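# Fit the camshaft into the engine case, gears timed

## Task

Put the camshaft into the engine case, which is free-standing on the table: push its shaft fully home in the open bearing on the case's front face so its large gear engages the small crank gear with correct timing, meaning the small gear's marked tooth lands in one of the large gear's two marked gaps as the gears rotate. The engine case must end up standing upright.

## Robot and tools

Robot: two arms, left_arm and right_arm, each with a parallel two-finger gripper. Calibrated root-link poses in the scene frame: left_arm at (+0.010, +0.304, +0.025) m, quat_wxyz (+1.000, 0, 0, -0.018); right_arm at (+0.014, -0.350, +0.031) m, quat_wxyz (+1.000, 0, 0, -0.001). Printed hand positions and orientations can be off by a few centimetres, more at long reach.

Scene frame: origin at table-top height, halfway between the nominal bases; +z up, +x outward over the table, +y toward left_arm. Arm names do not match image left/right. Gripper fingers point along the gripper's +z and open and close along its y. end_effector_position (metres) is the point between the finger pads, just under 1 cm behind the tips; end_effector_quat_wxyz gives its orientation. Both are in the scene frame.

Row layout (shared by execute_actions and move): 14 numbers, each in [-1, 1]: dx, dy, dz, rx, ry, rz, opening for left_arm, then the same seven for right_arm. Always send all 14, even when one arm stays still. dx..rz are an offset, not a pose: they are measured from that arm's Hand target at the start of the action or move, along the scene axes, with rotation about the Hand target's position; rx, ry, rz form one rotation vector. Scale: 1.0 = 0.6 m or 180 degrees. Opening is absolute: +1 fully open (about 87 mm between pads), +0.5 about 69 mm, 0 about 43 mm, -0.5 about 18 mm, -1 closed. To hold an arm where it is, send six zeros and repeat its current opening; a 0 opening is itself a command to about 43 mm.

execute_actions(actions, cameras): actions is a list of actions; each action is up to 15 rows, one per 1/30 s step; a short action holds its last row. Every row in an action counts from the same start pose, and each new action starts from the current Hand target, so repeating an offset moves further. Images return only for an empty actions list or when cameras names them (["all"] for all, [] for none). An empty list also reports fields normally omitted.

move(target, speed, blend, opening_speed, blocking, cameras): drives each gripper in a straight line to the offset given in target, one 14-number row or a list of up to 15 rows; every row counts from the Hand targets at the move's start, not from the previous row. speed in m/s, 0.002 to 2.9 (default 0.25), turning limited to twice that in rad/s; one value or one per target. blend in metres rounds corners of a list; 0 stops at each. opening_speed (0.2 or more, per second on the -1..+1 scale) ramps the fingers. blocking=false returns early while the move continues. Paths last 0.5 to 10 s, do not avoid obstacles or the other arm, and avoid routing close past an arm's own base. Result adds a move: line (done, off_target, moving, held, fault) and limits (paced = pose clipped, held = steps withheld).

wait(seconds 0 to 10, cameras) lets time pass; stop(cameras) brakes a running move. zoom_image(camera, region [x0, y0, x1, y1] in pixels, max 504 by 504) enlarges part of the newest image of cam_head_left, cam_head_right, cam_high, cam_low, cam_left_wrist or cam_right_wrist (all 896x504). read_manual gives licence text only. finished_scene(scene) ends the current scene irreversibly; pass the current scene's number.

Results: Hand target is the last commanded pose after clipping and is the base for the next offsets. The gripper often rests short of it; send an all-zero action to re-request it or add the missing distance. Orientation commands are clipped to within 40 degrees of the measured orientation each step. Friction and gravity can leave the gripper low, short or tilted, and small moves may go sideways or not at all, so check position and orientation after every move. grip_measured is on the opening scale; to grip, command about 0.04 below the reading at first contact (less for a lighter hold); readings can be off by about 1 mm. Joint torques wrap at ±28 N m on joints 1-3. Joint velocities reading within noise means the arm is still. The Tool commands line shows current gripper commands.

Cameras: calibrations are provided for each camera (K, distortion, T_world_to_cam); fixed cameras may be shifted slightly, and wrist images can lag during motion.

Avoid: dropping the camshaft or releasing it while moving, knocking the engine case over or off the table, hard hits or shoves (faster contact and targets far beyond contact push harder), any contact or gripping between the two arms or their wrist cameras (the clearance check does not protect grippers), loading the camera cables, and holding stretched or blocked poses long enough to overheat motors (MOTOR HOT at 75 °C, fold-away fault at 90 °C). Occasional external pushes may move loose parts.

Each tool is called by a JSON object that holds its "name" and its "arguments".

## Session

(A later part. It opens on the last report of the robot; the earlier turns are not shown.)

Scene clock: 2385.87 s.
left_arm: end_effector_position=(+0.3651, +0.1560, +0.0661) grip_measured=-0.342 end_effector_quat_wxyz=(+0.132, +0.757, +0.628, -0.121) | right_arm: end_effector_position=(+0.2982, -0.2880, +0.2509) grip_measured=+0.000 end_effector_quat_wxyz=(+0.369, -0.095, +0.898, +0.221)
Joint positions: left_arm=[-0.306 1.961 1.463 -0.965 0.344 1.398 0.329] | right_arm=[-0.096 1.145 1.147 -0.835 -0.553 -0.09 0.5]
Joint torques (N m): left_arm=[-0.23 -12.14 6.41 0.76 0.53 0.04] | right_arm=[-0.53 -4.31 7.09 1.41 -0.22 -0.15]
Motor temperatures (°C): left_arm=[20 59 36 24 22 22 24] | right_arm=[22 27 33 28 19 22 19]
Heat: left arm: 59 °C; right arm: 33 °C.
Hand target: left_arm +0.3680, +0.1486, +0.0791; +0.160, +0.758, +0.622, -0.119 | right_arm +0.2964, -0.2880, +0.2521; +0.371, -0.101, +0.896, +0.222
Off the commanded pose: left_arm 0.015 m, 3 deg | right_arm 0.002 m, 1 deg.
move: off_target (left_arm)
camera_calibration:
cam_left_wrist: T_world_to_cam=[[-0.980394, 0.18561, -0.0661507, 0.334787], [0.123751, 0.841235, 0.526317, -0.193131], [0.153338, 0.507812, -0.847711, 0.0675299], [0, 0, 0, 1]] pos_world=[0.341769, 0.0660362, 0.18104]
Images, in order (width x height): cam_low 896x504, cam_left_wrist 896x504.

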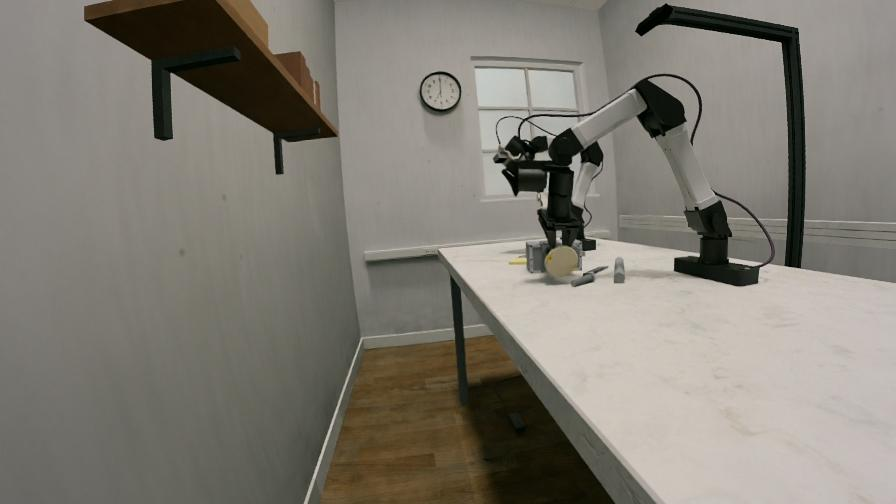

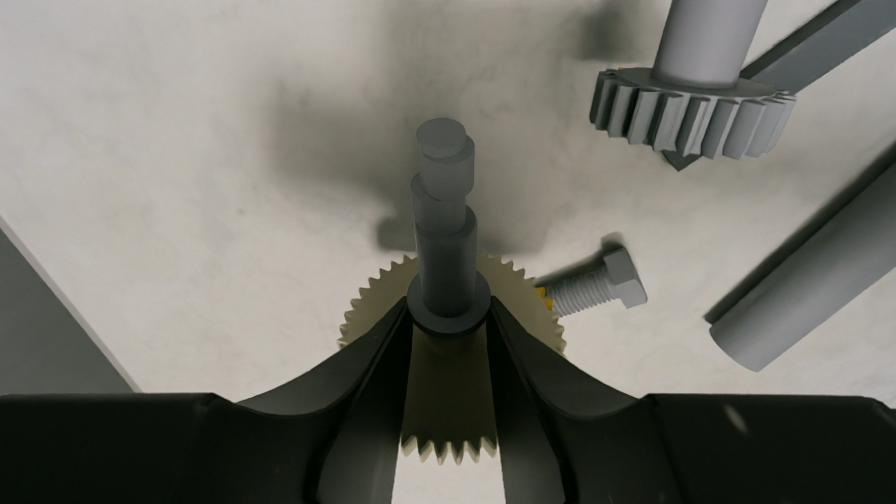

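{"name": "move", "arguments": {"target": [0.0,-0.006,0.014,0.045,0,0,-1,0,0,0,0,0,0,0], "speed": 0.1, "cameras": ["cam_left_wrist","cam_low"]}}

{"name": "zoom_image", "arguments": {"camera": "cam_low", "region": [510, 220, 590, 290]}}

Scene clock: 2391.63 s.
left_arm: end_effector_position=(+0.3607, +0.1477, +0.0792) grip_measured=-0.342 end_effector_quat_wxyz=(+0.100, +0.766, +0.630, -0.085) | right_arm: end_effector_position=(+0.2982, -0.2880, +0.2509) grip_measured=+0.000 end_effector_quat_wxyz=(+0.369, -0.095, +0.898, +0.221)
Joint positions: left_arm=[-0.376 1.961 1.522 -1.03 0.242 1.341 0.329] | right_arm=[-0.096 1.145 1.147 -0.835 -0.553 -0.09 0.5]
Joint torques (N m): left_arm=[-0.36 -8.64 10.44 0.44 0.09 -0.01] | right_arm=[-0.55 -4.27 7.09 1.4 -0.23 -0.16]
Motor temperatures (°C): left_arm=[20 60 36 24 22 22 24] | right_arm=[22 27 33 28 19 22 19]
Heat: left arm: 60 °C; right arm: 33 °C.
Hand target: left_arm +0.3679, +0.1449, +0.0875; +0.106, +0.767, +0.629, -0.075 | right_arm +0.2964, -0.2880, +0.2521; +0.371, -0.101, +0.896, +0.222
Off the commanded pose: left_arm 0.011 m, 1 deg | right_arm 0.002 m, 1 deg.
move: off_target (left_arm)
camera_calibration:
cam_left_wrist: T_world_to_cam=[[-0.978226, 0.198079, -0.0619515, 0.330007], [0.12066, 0.785664, 0.606773, -0.1896], [0.168862, 0.586086, -0.792457, 0.0620161], [0, 0, 0, 1]] pos_world=[0.335226, 0.047248, 0.184634]
Images, in order (width x height): cam_low 896x504, cam_left_wrist 896x504.

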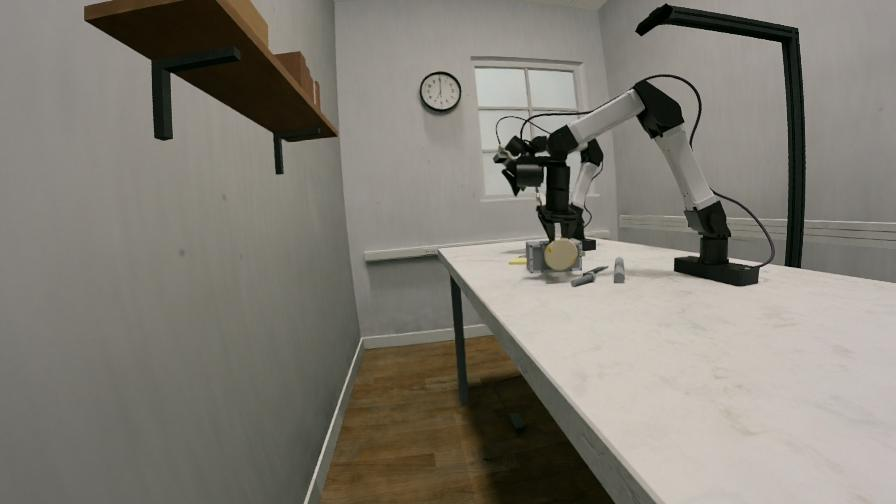

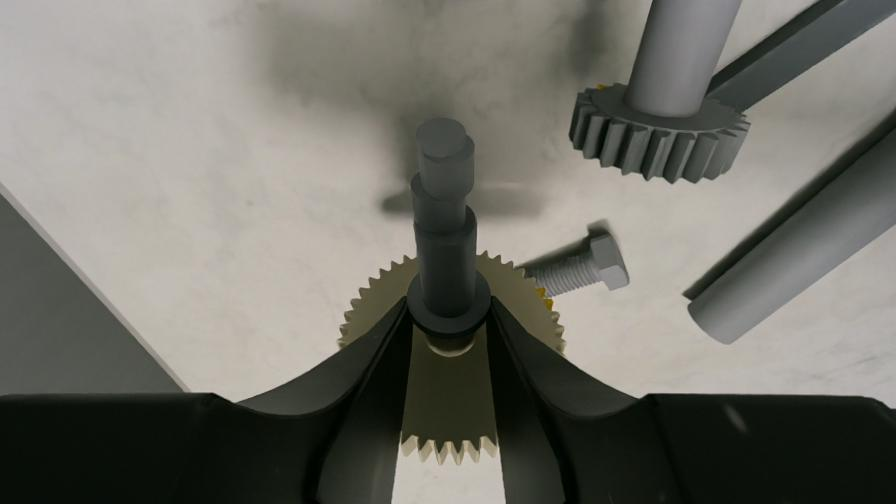

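Scaled by 6.300.

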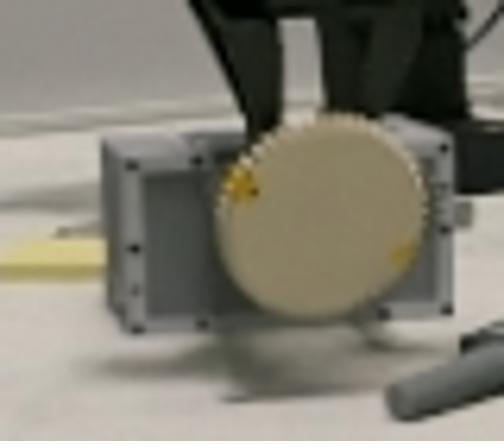

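{"name": "move", "arguments": {"target": [0.004,-0.024,-0.002,0,0,-0.005,-1,0,0,0,0,0,0,0], "speed": 0.08, "cameras": ["cam_left_wrist","cam_low"]}}

{"name": "zoom_image", "arguments": {"camera": "cam_low", "region": [510, 220, 590, 290]}}

Scene clock: 2396.10 s.
left_arm: end_effector_position=(+0.3631, +0.1332, +0.0792) grip_measured=-0.342 end_effector_quat_wxyz=(+0.100, +0.771, +0.623, -0.085) | right_arm: end_effector_position=(+0.2982, -0.2880, +0.2509) grip_measured=+0.000 end_effector_quat_wxyz=(+0.369, -0.095, +0.898, +0.221)
Joint positions: left_arm=[-0.408 1.988 1.561 -1.034 0.24 1.327 0.329] | right_arm=[-0.096 1.145 1.147 -0.835 -0.553 -0.09 0.5]
Joint torques (N m): left_arm=[-0.36 -8.53 10.54 0.46 0.1 0.03] | right_arm=[-0.47 -4.34 7.09 1.43 -0.22 -0.15]
Motor temperatures (°C): left_arm=[20 60 38 24 22 22 24] | right_arm=[22 27 33 28 19 22 19]
Heat: left arm: 60 °C; right arm: 33 °C.
Hand target: left_arm +0.3705, +0.1306, +0.0863; +0.105, +0.772, +0.622, -0.075 | right_arm +0.2964, -0.2880, +0.2521; +0.371, -0.101, +0.896, +0.222
Off the commanded pose: left_arm 0.010 m, 1 deg | right_arm 0.002 m, 1 deg.
move: done
camera_calibration:
cam_left_wrist: T_world_to_cam=[[-0.974442, 0.21505, -0.0649303, 0.331725], [0.132548, 0.783793, 0.606712, -0.182625], [0.181365, 0.582599, -0.792266, 0.0660076], [0, 0, 0, 1]] pos_world=[0.335482, 0.0333472, 0.184635]
Images, in order (width x height): cam_low 896x504, cam_left_wrist 896x504.

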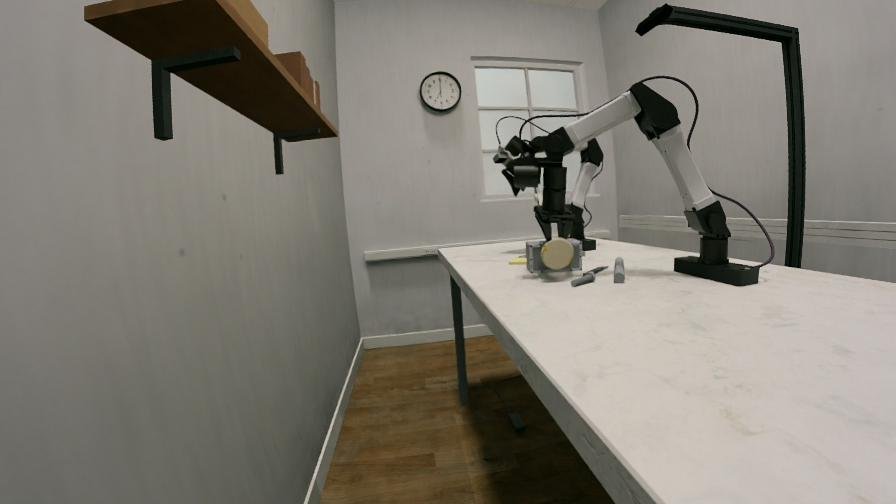

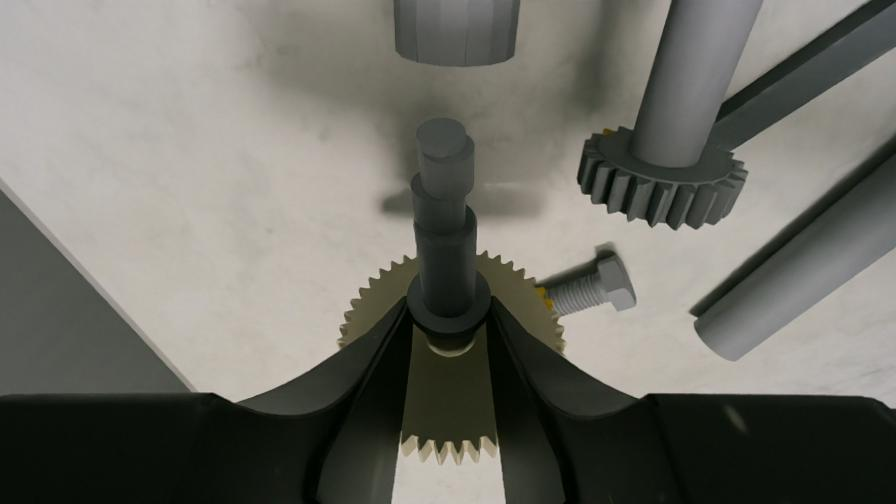

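Scaled by 6.300.

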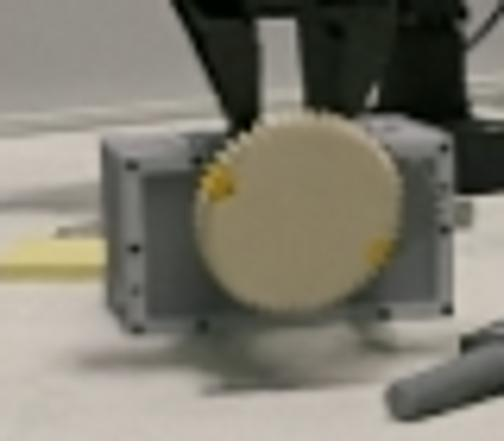

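{"name": "move", "arguments": {"target": [[-0.004,-0.02,-0.001,0,0,-0.025,-1,0,0,0,0,0,0,0],[-0.009,-0.045,-0.001,0,0,-0.025,-1,0,0,0,0,0,0,0]], "speed": 0.05, "cameras": ["cam_left_wrist","cam_low"]}}

{"name": "zoom_image", "arguments": {"camera": "cam_low", "region": [510, 220, 590, 290]}}

Scene clock: 2401.60 s.
left_arm: end_effector_position=(+0.3572, +0.1064, +0.0789) grip_measured=-0.342 end_effector_quat_wxyz=(+0.095, +0.796, +0.591, -0.088) | right_arm: end_effector_position=(+0.2982, -0.2880, +0.2509) grip_measured=+0.000 end_effector_quat_wxyz=(+0.369, -0.095, +0.898, +0.221)
Joint positions: left_arm=[-0.476 2.019 1.604 -1.052 0.239 1.34 0.329] | right_arm=[-0.096 1.145 1.147 -0.835 -0.553 -0.09 0.5]
Joint torques (N m): left_arm=[0.03 -8.7 10.55 0.45 0.12 0.02] | right_arm=[-0.5 -4.31 7.08 1.4 -0.23 -0.15]
Motor temperatures (°C): left_arm=[20 59 39 24 22 22 24] | right_arm=[22 27 33 28 19 22 19]
Heat: left arm: 59 °C; right arm: 33 °C.
Hand target: left_arm +0.3650, +0.1035, +0.0857; +0.102, +0.796, +0.592, -0.079 | right_arm +0.2964, -0.2880, +0.2521; +0.371, -0.101, +0.896, +0.222
Off the commanded pose: left_arm 0.011 m, 1 deg | right_arm 0.002 m, 1 deg.
move: off_target (left_arm)
camera_calibration:
cam_left_wrist: T_world_to_cam=[[-0.953953, 0.293112, -0.0637103, 0.31602], [0.195669, 0.769076, 0.60847, -0.181725], [0.227348, 0.567986, -0.791015, 0.0674096], [0, 0, 0, 1]] pos_world=[0.321701, 0.00884348, 0.18403]
Images, in order (width x height): cam_low 896x504, cam_left_wrist 896x504.

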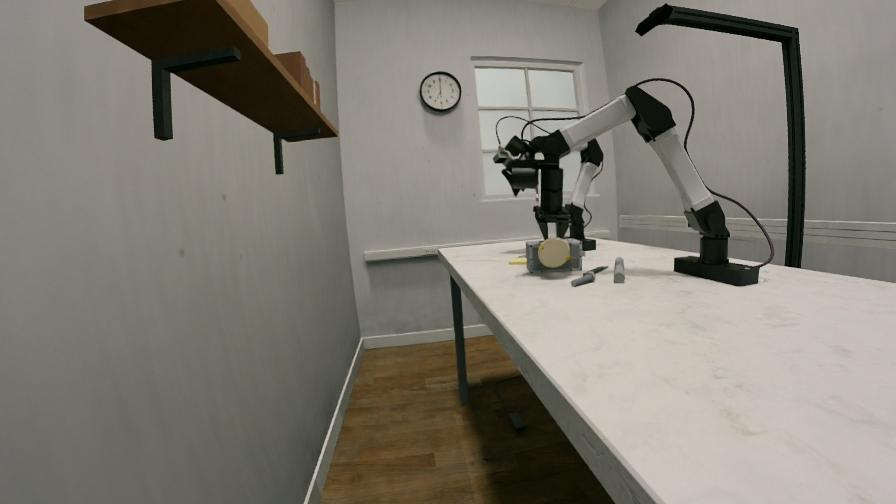

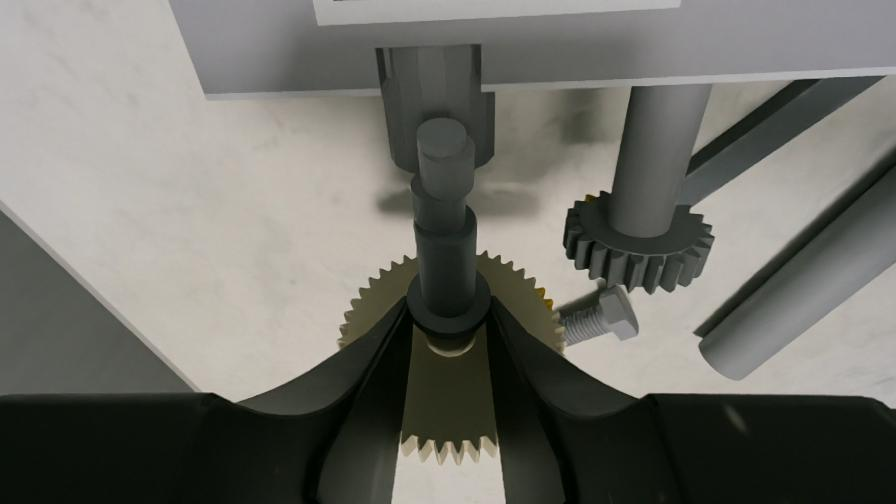

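Scaled by 6.300.

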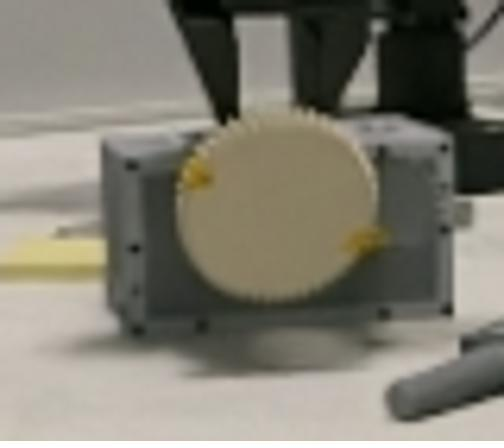

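{"name": "move", "arguments": {"target": [[0.01,0.055,0.002,0,0,0.015,-1,0,0,0,0,0,0,0],[0.01,0.057,-0.006,0.07,0,0.015,-1,0,0,0,0,0,0,0]], "speed": 0.1, "cameras": ["cam_left_wrist","cam_low"]}}

{"name": "zoom_image", "arguments": {"camera": "cam_low", "region": [510, 220, 590, 290]}}

Scene clock: 2419.00 s.
left_arm: end_effector_position=(+0.3651, +0.1393, +0.0755) grip_measured=-0.342 end_effector_quat_wxyz=(+0.015, +0.788, +0.616, -0.023) | right_arm: end_effector_position=(+0.2982, -0.2880, +0.2509) grip_measured=+0.000 end_effector_quat_wxyz=(+0.369, -0.095, +0.898, +0.221)
Joint positions: left_arm=[-0.476 2.087 1.683 -1.157 0.055 1.303 0.329] | right_arm=[-0.096 1.145 1.147 -0.835 -0.553 -0.09 0.5]
Joint torques (N m): left_arm=[-0.35 -9.11 10.28 0.19 -0.03 0.01] | right_arm=[-0.53 -4.37 7.06 1.4 -0.22 -0.13]
Motor temperatures (°C): left_arm=[20 55 41 24 22 22 24] | right_arm=[22 27 33 28 19 22 19]
Heat: left arm: 55 °C; right arm: 33 °C.
Hand target: left_arm +0.3710, +0.1378, +0.0822; +0.016, +0.788, +0.615, -0.012 | right_arm +0.2964, -0.2880, +0.2521; +0.371, -0.101, +0.896, +0.222
Off the commanded pose: left_arm 0.009 m, 1 deg | right_arm 0.002 m, 1 deg.
move: done
camera_calibration:
cam_left_wrist: T_world_to_cam=[[-0.966732, 0.255652, -0.00849513, 0.319359], [0.161346, 0.635218, 0.755291, -0.18648], [0.198488, 0.728793, -0.655334, 0.0222259], [0, 0, 0, 1]] pos_world=[0.334411, 0.0206124, 0.158125]
Images, in order (width x height): cam_low 896x504, cam_left_wrist 896x504.

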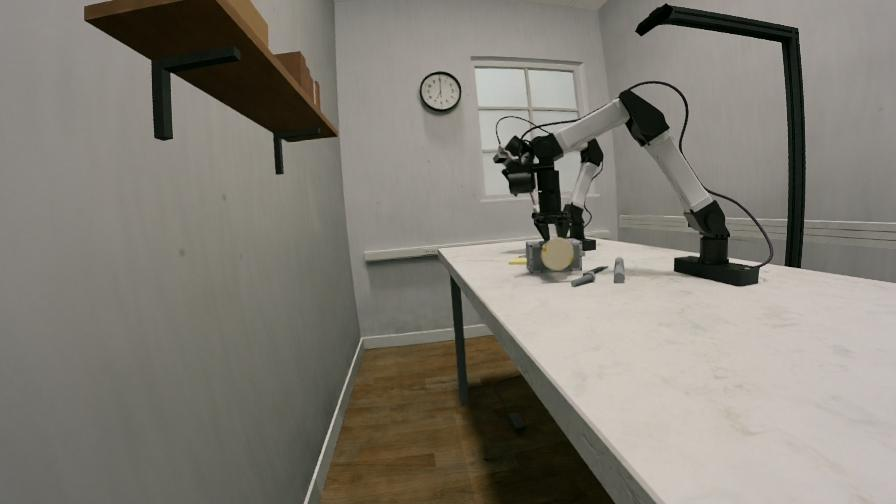

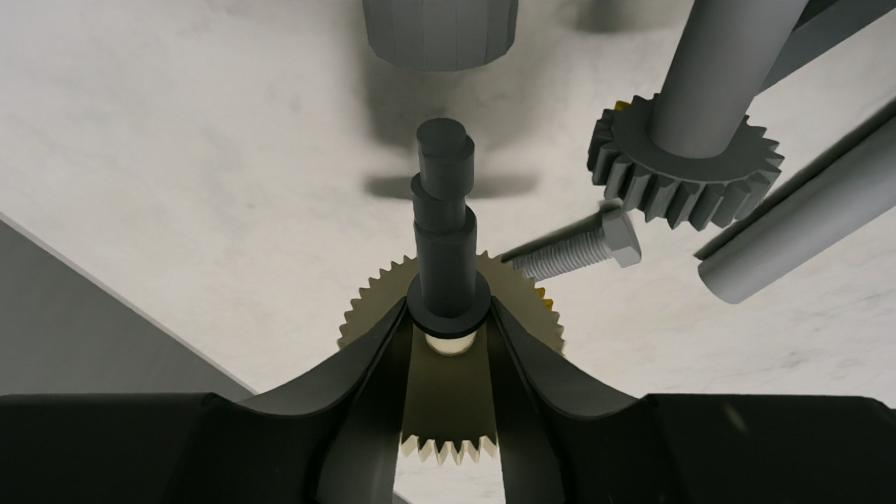

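Scaled by 6.300.

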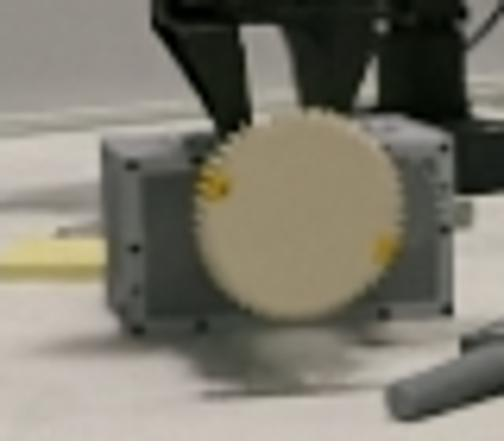

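{"name": "move", "arguments": {"target": [[-0.002,-0.025,0,0,-0.01,-0.01,-1,0,0,0,0,0,0,0],[-0.008,-0.055,0,0,-0.01,-0.01,-1,0,0,0,0,0,0,0]], "speed": 0.05, "cameras": ["cam_left_wrist","cam_low"]}}

{"name": "zoom_image", "arguments": {"camera": "cam_low", "region": [510, 220, 590, 290]}}

Scene clock: 2425.27 s.
left_arm: end_effector_position=(+0.3602, +0.1246, +0.0764) grip_measured=-0.342 end_effector_quat_wxyz=(-0.001, +0.793, +0.609, +0.004) | right_arm: end_effector_position=(+0.2982, -0.2880, +0.2509) grip_measured=+0.000 end_effector_quat_wxyz=(+0.369, -0.095, +0.898, +0.221)
Joint positions: left_arm=[-0.542 2.108 1.709 -1.171 -0.009 1.254 0.329] | right_arm=[-0.096 1.145 1.147 -0.835 -0.553 -0.09 0.5]
Joint torques (N m): left_arm=[-1.91 -9.2 10.82 0.48 0.33 -0.01] | right_arm=[-0.5 -4.3 7.06 1.41 -0.24 -0.15]
Heat: left arm: 54 °C; right arm: 33 °C.
Hand target: left_arm +0.3663, +0.1047, +0.0821; +0.026, +0.798, +0.603, +0.001 | right_arm +0.2964, -0.2880, +0.2521; +0.371, -0.101, +0.896, +0.222
Off the commanded pose: left_arm 0.021 m, 3 deg | right_arm 0.002 m, 1 deg.
move: off_target (left_arm)
camera_calibration:
cam_left_wrist: T_world_to_cam=[[-0.962182, 0.271872, -0.0170755, 0.315428], [0.151726, 0.586923, 0.795299, -0.170494], [0.226242, 0.762632, -0.605977, 0.0164846], [0, 0, 0, 1]] pos_world=[0.325638, 0.00173917, 0.150969]
Images, in order (width x height): cam_low 896x504, cam_left_wrist 896x504.

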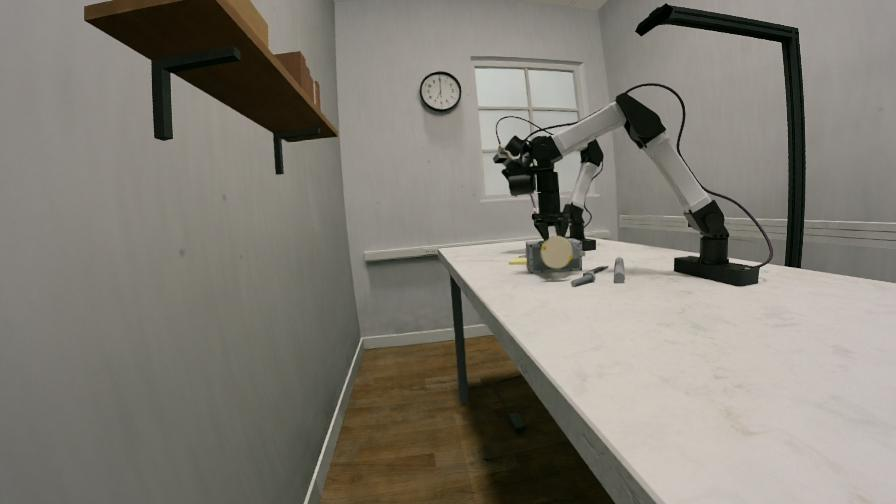

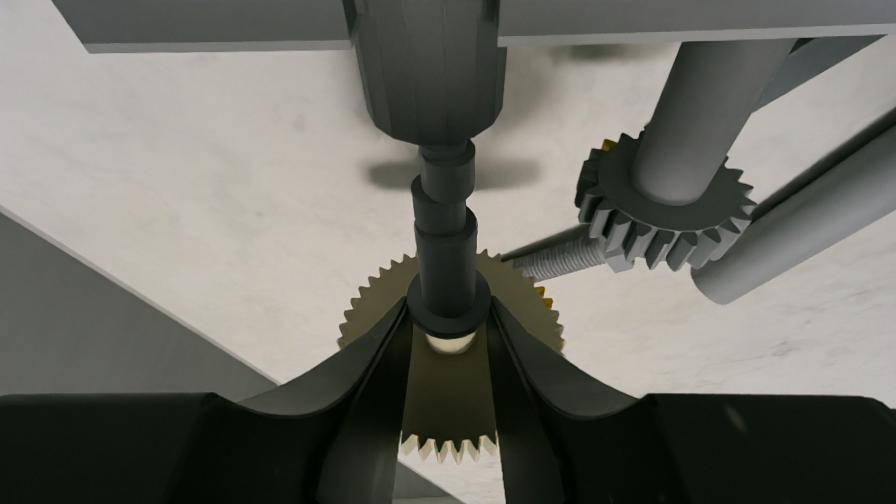

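Scaled by 6.300.

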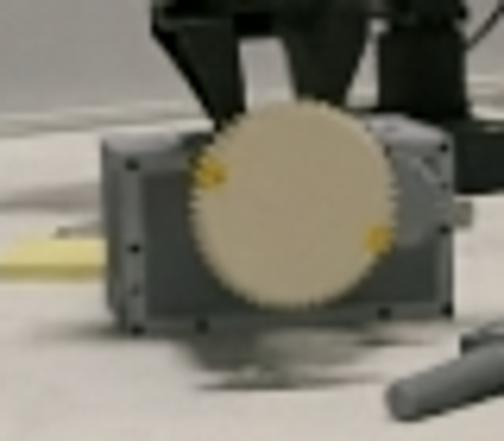

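{"name": "move", "arguments": {"target": [[0.0,0.012,-0.008,-0.01,0,0,-1,0,0,0,0,0,0,0],[-0.003,-0.02,-0.01,-0.01,0,0,-1,0,0,0,0,0,0,0]], "speed": 0.05, "cameras": ["cam_left_wrist","cam_low"]}}

{"name": "zoom_image", "arguments": {"camera": "cam_low", "region": [510, 220, 590, 290]}}

Scene clock: 2432.47 s.
left_arm: end_effector_position=(+0.3619, +0.1233, +0.0726) grip_measured=-0.342 end_effector_quat_wxyz=(+0.002, +0.790, +0.614, +0.011) | right_arm: end_effector_position=(+0.2982, -0.2880, +0.2509) grip_measured=+0.000 end_effector_quat_wxyz=(+0.369, -0.095, +0.898, +0.221)
Joint positions: left_arm=[-0.546 2.112 1.7 -1.148 -0.019 1.239 0.329] | right_arm=[-0.096 1.145 1.147 -0.835 -0.553 -0.09 0.5]
Joint torques (N m): left_arm=[-2.93 -9.35 10.52 0.61 0.63 0.01] | right_arm=[-0.49 -4.33 7.1 1.39 -0.23 -0.16]
Heat: left arm: 54 °C; right arm: 33 °C.
Hand target: left_arm +0.3644, +0.0928, +0.0761; +0.038, +0.797, +0.603, -0.009 | right_arm +0.2964, -0.2880, +0.2521; +0.371, -0.101, +0.896, +0.222
Off the commanded pose: left_arm 0.031 m, 5 deg | right_arm 0.002 m, 1 deg.
move: off_target (left_arm)
camera_calibration:
cam_left_wrist: T_world_to_cam=[[-0.964679, 0.261916, -0.0282029, 0.320345], [0.135629, 0.585598, 0.799174, -0.161322], [0.225832, 0.767121, -0.600437, 0.0139899], [0, 0, 0, 1]] pos_world=[0.327751, -0.000165529, 0.146359]
Images, in order (width x height): cam_low 896x504, cam_left_wrist 896x504.

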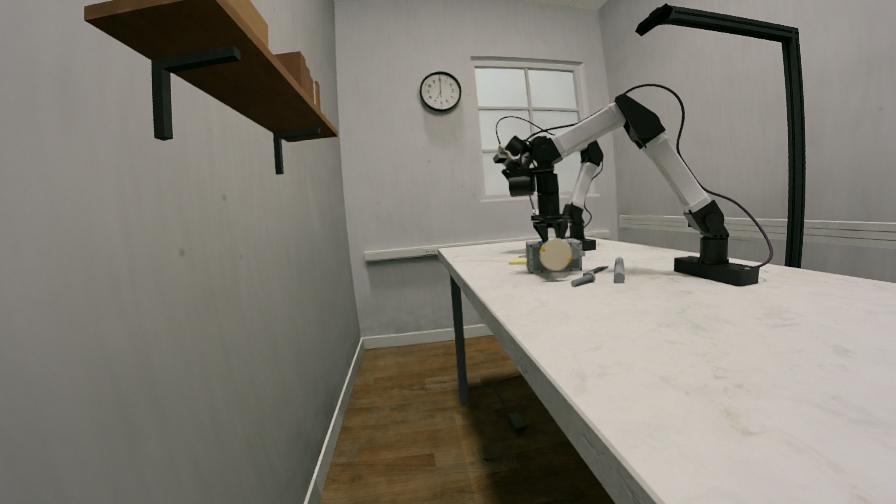

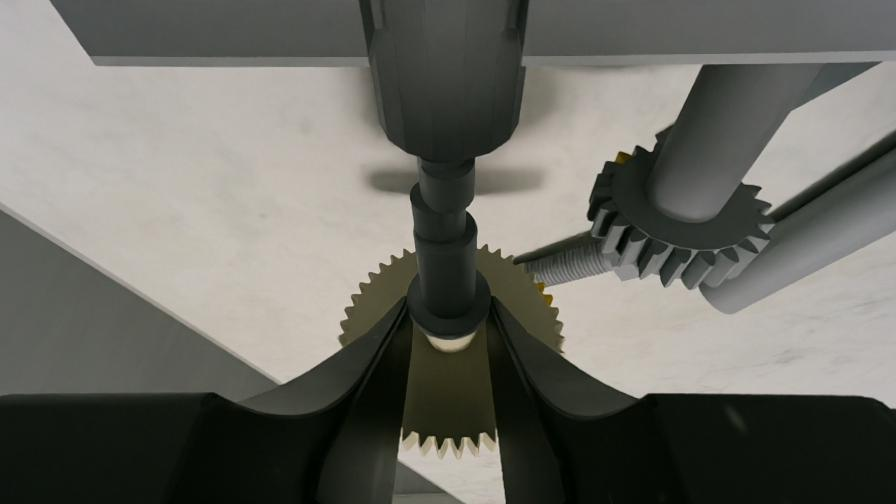

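Scaled by 6.300.

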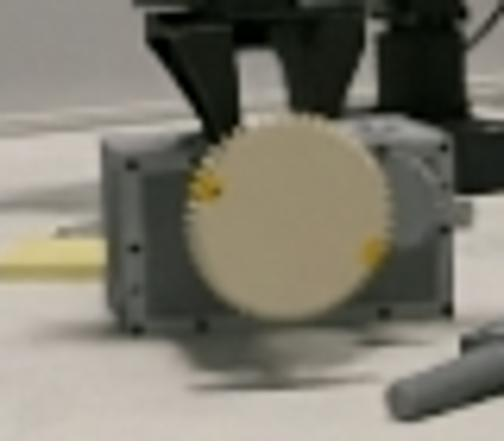

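{"name": "move", "arguments": {"target": [[0.0,0.04,0.006,-0.01,0,0,-1,0,0,0,0,0,0,0],[0.0,0.034,0.012,-0.01,0,0,-1,0,0,0,0,0,0,0],[-0.004,0.005,0.014,-0.015,0,0,-1,0,0,0,0,0,0,0]], "speed": 0.05, "cameras": ["cam_left_wrist","cam_low"]}}

{"name": "zoom_image", "arguments": {"camera": "cam_low", "region": [510, 220, 590, 290]}}

Scene clock: 2440.57 s.
left_arm: end_effector_position=(+0.3595, +0.1237, +0.0680) grip_measured=-0.342 end_effector_quat_wxyz=(+0.015, +0.789, +0.614, -0.009) | right_arm: end_effector_position=(+0.2982, -0.2880, +0.2509) grip_measured=+0.000 end_effector_quat_wxyz=(+0.369, -0.095, +0.898, +0.221)
Joint positions: left_arm=[-0.529 2.093 1.66 -1.115 0.027 1.256 0.329] | right_arm=[-0.096 1.145 1.147 -0.835 -0.553 -0.09 0.5]
Joint torques (N m): left_arm=[-2.76 -11.6 10.93 0.44 0.61 -0.01] | right_arm=[-0.47 -4.31 7.12 1.39 -0.23 -0.14]
Motor temperatures (°C): left_arm=[20 56 42 24 22 22 24] | right_arm=[22 27 33 28 19 22 19]
Heat: left arm: 56 °C; right arm: 33 °C.
Hand target: left_arm +0.3619, +0.0957, +0.0845; +0.057, +0.796, +0.602, -0.023 | right_arm +0.2964, -0.2880, +0.2521; +0.371, -0.101, +0.896, +0.222
Off the commanded pose: left_arm 0.033 m, 5 deg | right_arm 0.002 m, 1 deg.
move: off_target (left_arm)
camera_calibration:
cam_left_wrist: T_world_to_cam=[[-0.965057, 0.26073, -0.0261525, 0.317963], [0.146874, 0.620871, 0.770031, -0.164034], [0.217008, 0.739283, -0.637471, 0.0206308], [0, 0, 0, 1]] pos_world=[0.326468, 0.00368927, 0.147778]
Images, in order (width x height): cam_low 896x504, cam_left_wrist 896x504.

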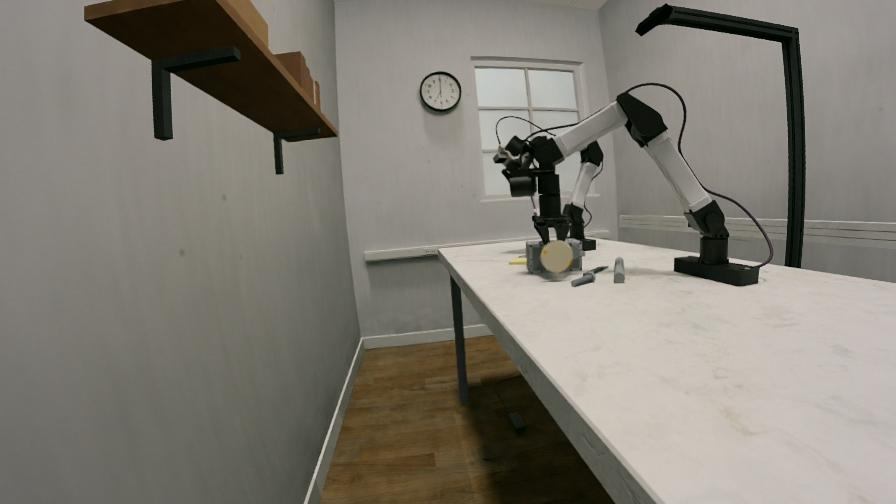

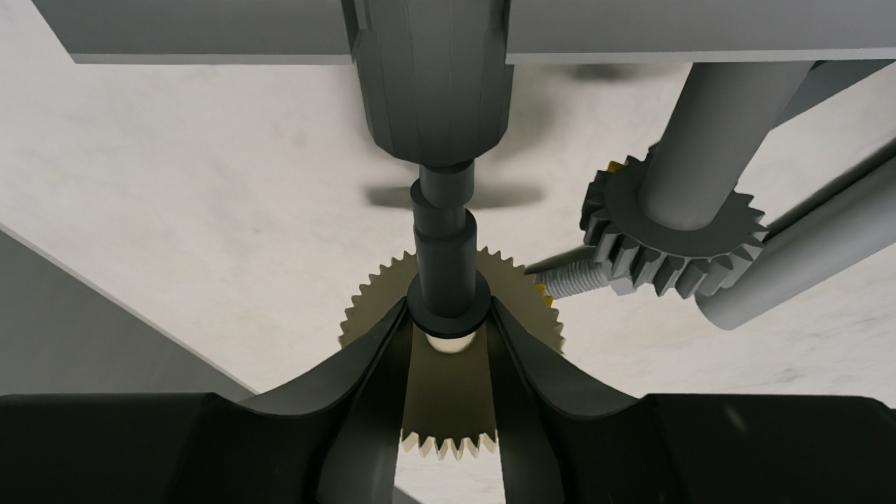

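Scaled by 6.300.

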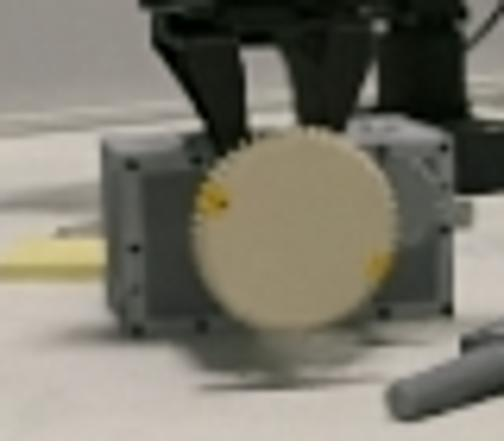

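{"name": "move", "arguments": {"target": [[0.004,0.06,0.01,0,0,0,-1,0,0,0,0,0,0,0]], "speed": 0.1, "cameras": ["cam_left_wrist","cam_low"]}}

{"name": "zoom_image", "arguments": {"camera": "cam_low", "region": [510, 220, 590, 290]}}

Scene clock: 2444.67 s.
left_arm: end_effector_position=(+0.3636, +0.1338, +0.0798) grip_measured=-0.342 end_effector_quat_wxyz=(+0.038, +0.794, +0.606, -0.024) | right_arm: end_effector_position=(+0.2982, -0.2880, +0.2509) grip_measured=+0.000 end_effector_quat_wxyz=(+0.369, -0.095, +0.898, +0.221)
Joint positions: left_arm=[-0.483 2.045 1.639 -1.114 0.073 1.317 0.329] | right_arm=[-0.096 1.145 1.147 -0.835 -0.553 -0.09 0.5]
Joint torques (N m): left_arm=[0.5 -12.56 6.17 0.52 0.25 0.22] | right_arm=[-0.54 -4.36 7.09 1.41 -0.23 -0.15]
Motor temperatures (°C): left_arm=[20 56 42 24 22 22 24] | right_arm=[22 27 33 28 19 22 19]
Heat: left arm: 56 °C; right arm: 33 °C.
Hand target: left_arm +0.3643, +0.1317, +0.0905; +0.057, +0.796, +0.602, -0.023 | right_arm +0.2964, -0.2880, +0.2521; +0.371, -0.101, +0.896, +0.222
Off the commanded pose: left_arm 0.011 m, 2 deg | right_arm 0.002 m, 1 deg.
move: off_target (left_arm)
camera_calibration:
cam_left_wrist: T_world_to_cam=[[-0.960365, 0.27501, -0.0454799, 0.317485], [0.153788, 0.658829, 0.736406, -0.184783], [0.232482, 0.700224, -0.67501, 0.0223729], [0, 0, 0, 1]] pos_world=[0.328118, 0.0187627, 0.165616]
Images, in order (width x height): cam_low 896x504, cam_left_wrist 896x504.

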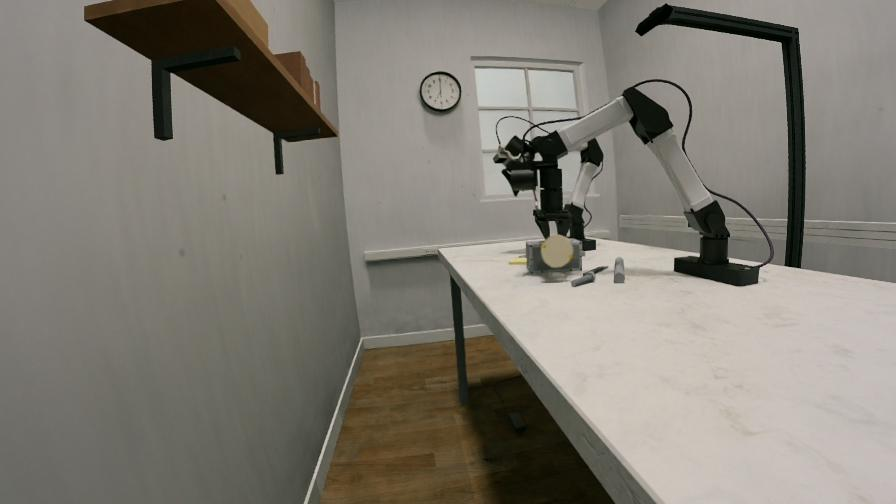

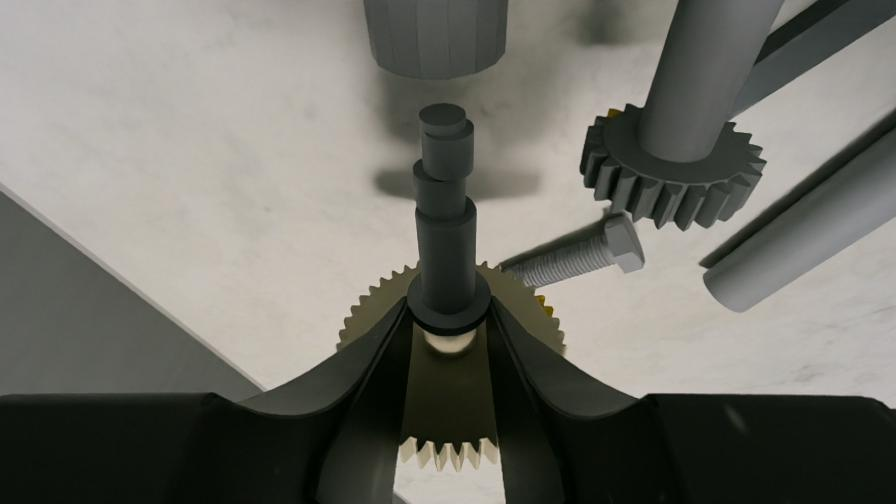

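Scaled by 6.300.

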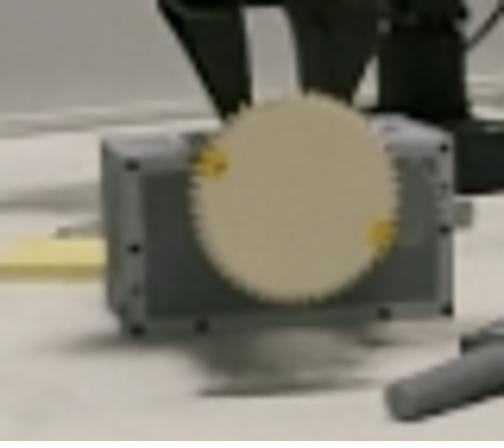

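{"name": "move", "arguments": {"target": [[0.002,0.008,-0.012,-0.018,0,0,-1,0,0,0,0,0,0,0],[0.0,-0.034,-0.008,-0.018,0,0,-1,0,0,0,0,0,0,0]], "speed": 0.05, "cameras": ["cam_left_wrist","cam_low"]}}

{"name": "zoom_image", "arguments": {"camera": "cam_low", "region": [510, 220, 590, 290]}}

Scene clock: 2459.23 s.
left_arm: end_effector_position=(+0.3561, +0.1255, +0.0748) grip_measured=-0.342 end_effector_quat_wxyz=(+0.053, +0.792, +0.606, -0.040) | right_arm: end_effector_position=(+0.2982, -0.2880, +0.2509) grip_measured=+0.000 end_effector_quat_wxyz=(+0.369, -0.095, +0.898, +0.221)
Joint positions: left_arm=[-0.491 2.022 1.59 -1.071 0.115 1.306 0.329] | right_arm=[-0.096 1.145 1.147 -0.835 -0.553 -0.09 0.5]
Joint torques (N m): left_arm=[-0.91 -9.54 10.8 0.54 0.34 0.03] | right_arm=[-0.5 -4.34 7.12 1.4 -0.22 -0.14]
Motor temperatures (°C): left_arm=[20 61 40 24 22 22 24] | right_arm=[22 27 33 28 19 22 19]
Heat: left arm: 61 °C; right arm: 33 °C.
Hand target: left_arm +0.3644, +0.1114, +0.0857; +0.079, +0.794, +0.601, -0.040 | right_arm +0.2964, -0.2880, +0.2521; +0.371, -0.101, +0.896, +0.222
Off the commanded pose: left_arm 0.020 m, 3 deg | right_arm 0.002 m, 1 deg.
move: off_target (left_arm)
camera_calibration:
cam_left_wrist: T_world_to_cam=[[-0.960997, 0.271966, -0.0501806, 0.313179], [0.158956, 0.691662, 0.704512, -0.178097], [0.226312, 0.669058, -0.707916, 0.0350935], [0, 0, 0, 1]] pos_world=[0.321332, 0.0145294, 0.166031]
Images, in order (width x height): cam_low 896x504, cam_left_wrist 896x504.

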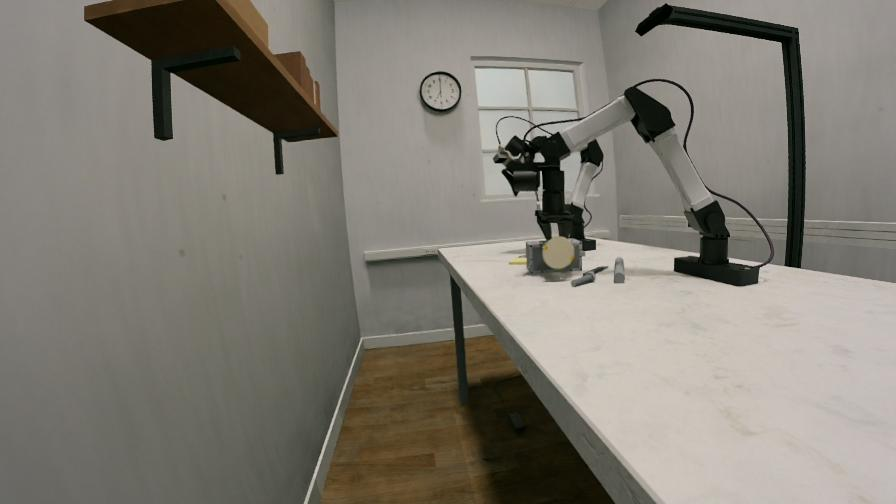

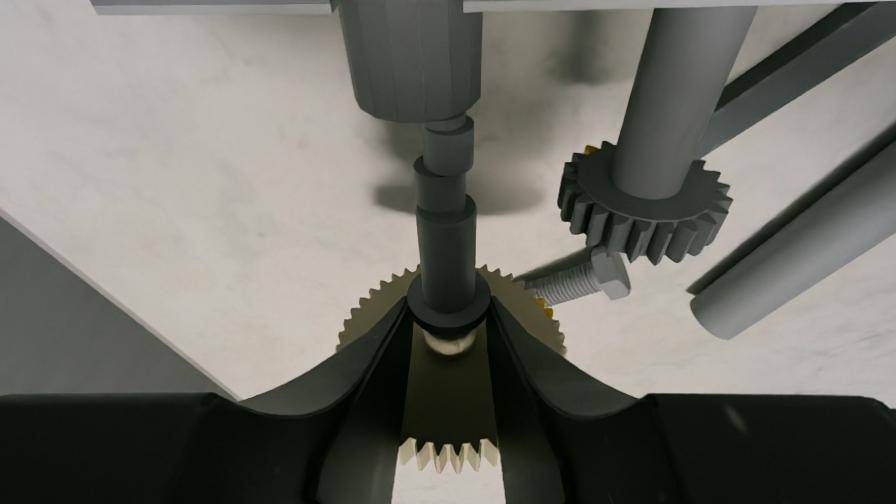

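Scaled by 6.300.

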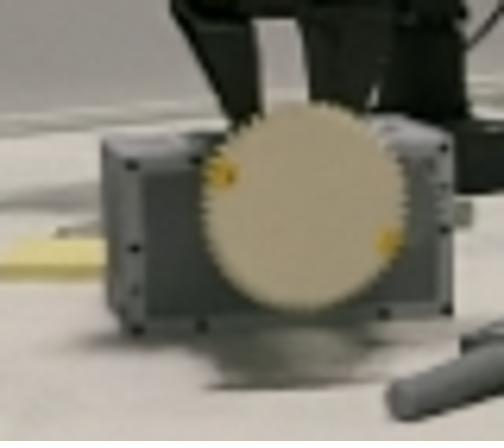

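{"name": "move", "arguments": {"target": [[0.01,0.014,0,0,0,0,-1,0,0,0,0,0,0,0],[0.012,-0.014,0,0,0,0,-1,0,0,0,0,0,0,0]], "speed": 0.05, "cameras": ["cam_left_wrist","cam_low"]}}

{"name": "zoom_image", "arguments": {"camera": "cam_low", "region": [510, 220, 590, 290]}}

Scene clock: 2464.33 s.
left_arm: end_effector_position=(+0.3661, +0.1224, +0.0784) grip_measured=-0.342 end_effector_quat_wxyz=(+0.055, +0.790, +0.610, -0.034) | right_arm: end_effector_position=(+0.2982, -0.2880, +0.2509) grip_measured=+0.000 end_effector_quat_wxyz=(+0.369, -0.095, +0.898, +0.221)
Joint positions: left_arm=[-0.489 2.054 1.65 -1.092 0.104 1.298 0.329] | right_arm=[-0.096 1.145 1.147 -0.835 -0.553 -0.09 0.5]
Joint torques (N m): left_arm=[-1.88 -8.98 10.85 0.6 0.43 0.03] | right_arm=[-0.51 -4.38 7.13 1.4 -0.25 -0.15]
Motor temperatures (°C): left_arm=[20 61 41 24 22 22 24] | right_arm=[22 27 33 28 19 22 19]
Heat: left arm: 61 °C; right arm: 33 °C.
Hand target: left_arm +0.3716, +0.1030, +0.0857; +0.079, +0.794, +0.601, -0.040 | right_arm +0.2964, -0.2880, +0.2521; +0.371, -0.101, +0.896, +0.222
Off the commanded pose: left_arm 0.021 m, 3 deg | right_arm 0.002 m, 1 deg.
move: off_target (left_arm)
camera_calibration:
cam_left_wrist: T_world_to_cam=[[-0.963013, 0.262833, -0.0593744, 0.326406], [0.144308, 0.689155, 0.710099, -0.174953], [0.227555, 0.675266, -0.701594, 0.0357777], [0, 0, 0, 1]] pos_world=[0.331439, 0.0106202, 0.168716]
Images, in order (width x height): cam_low 896x504, cam_left_wrist 896x504.

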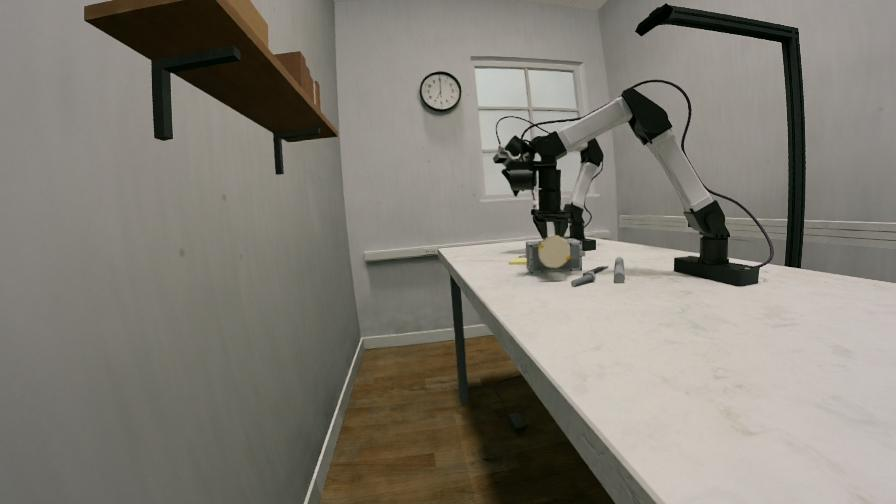

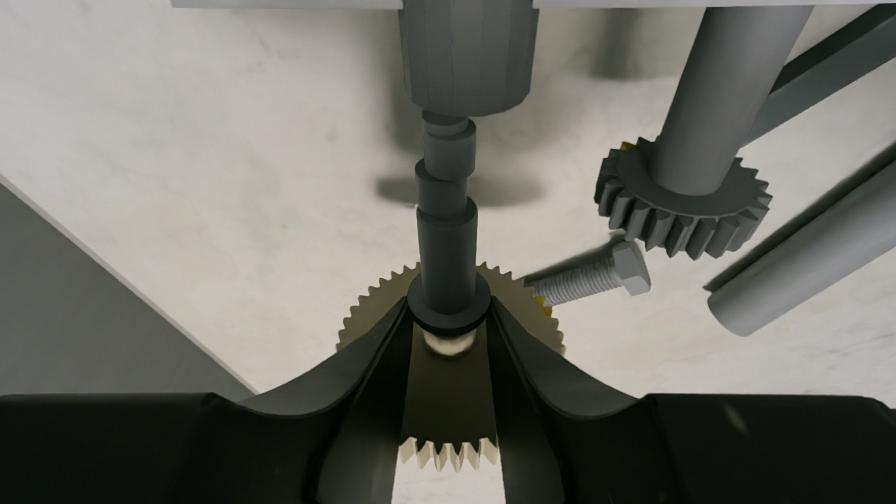

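Scaled by 6.300.

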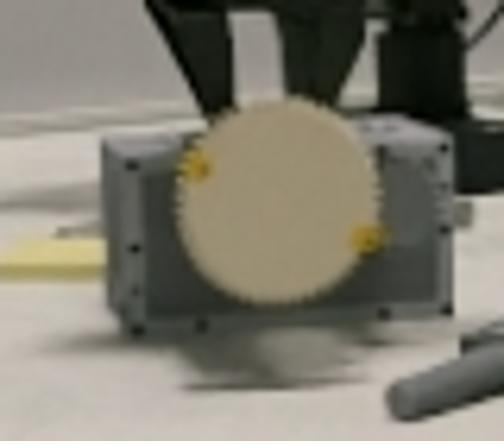

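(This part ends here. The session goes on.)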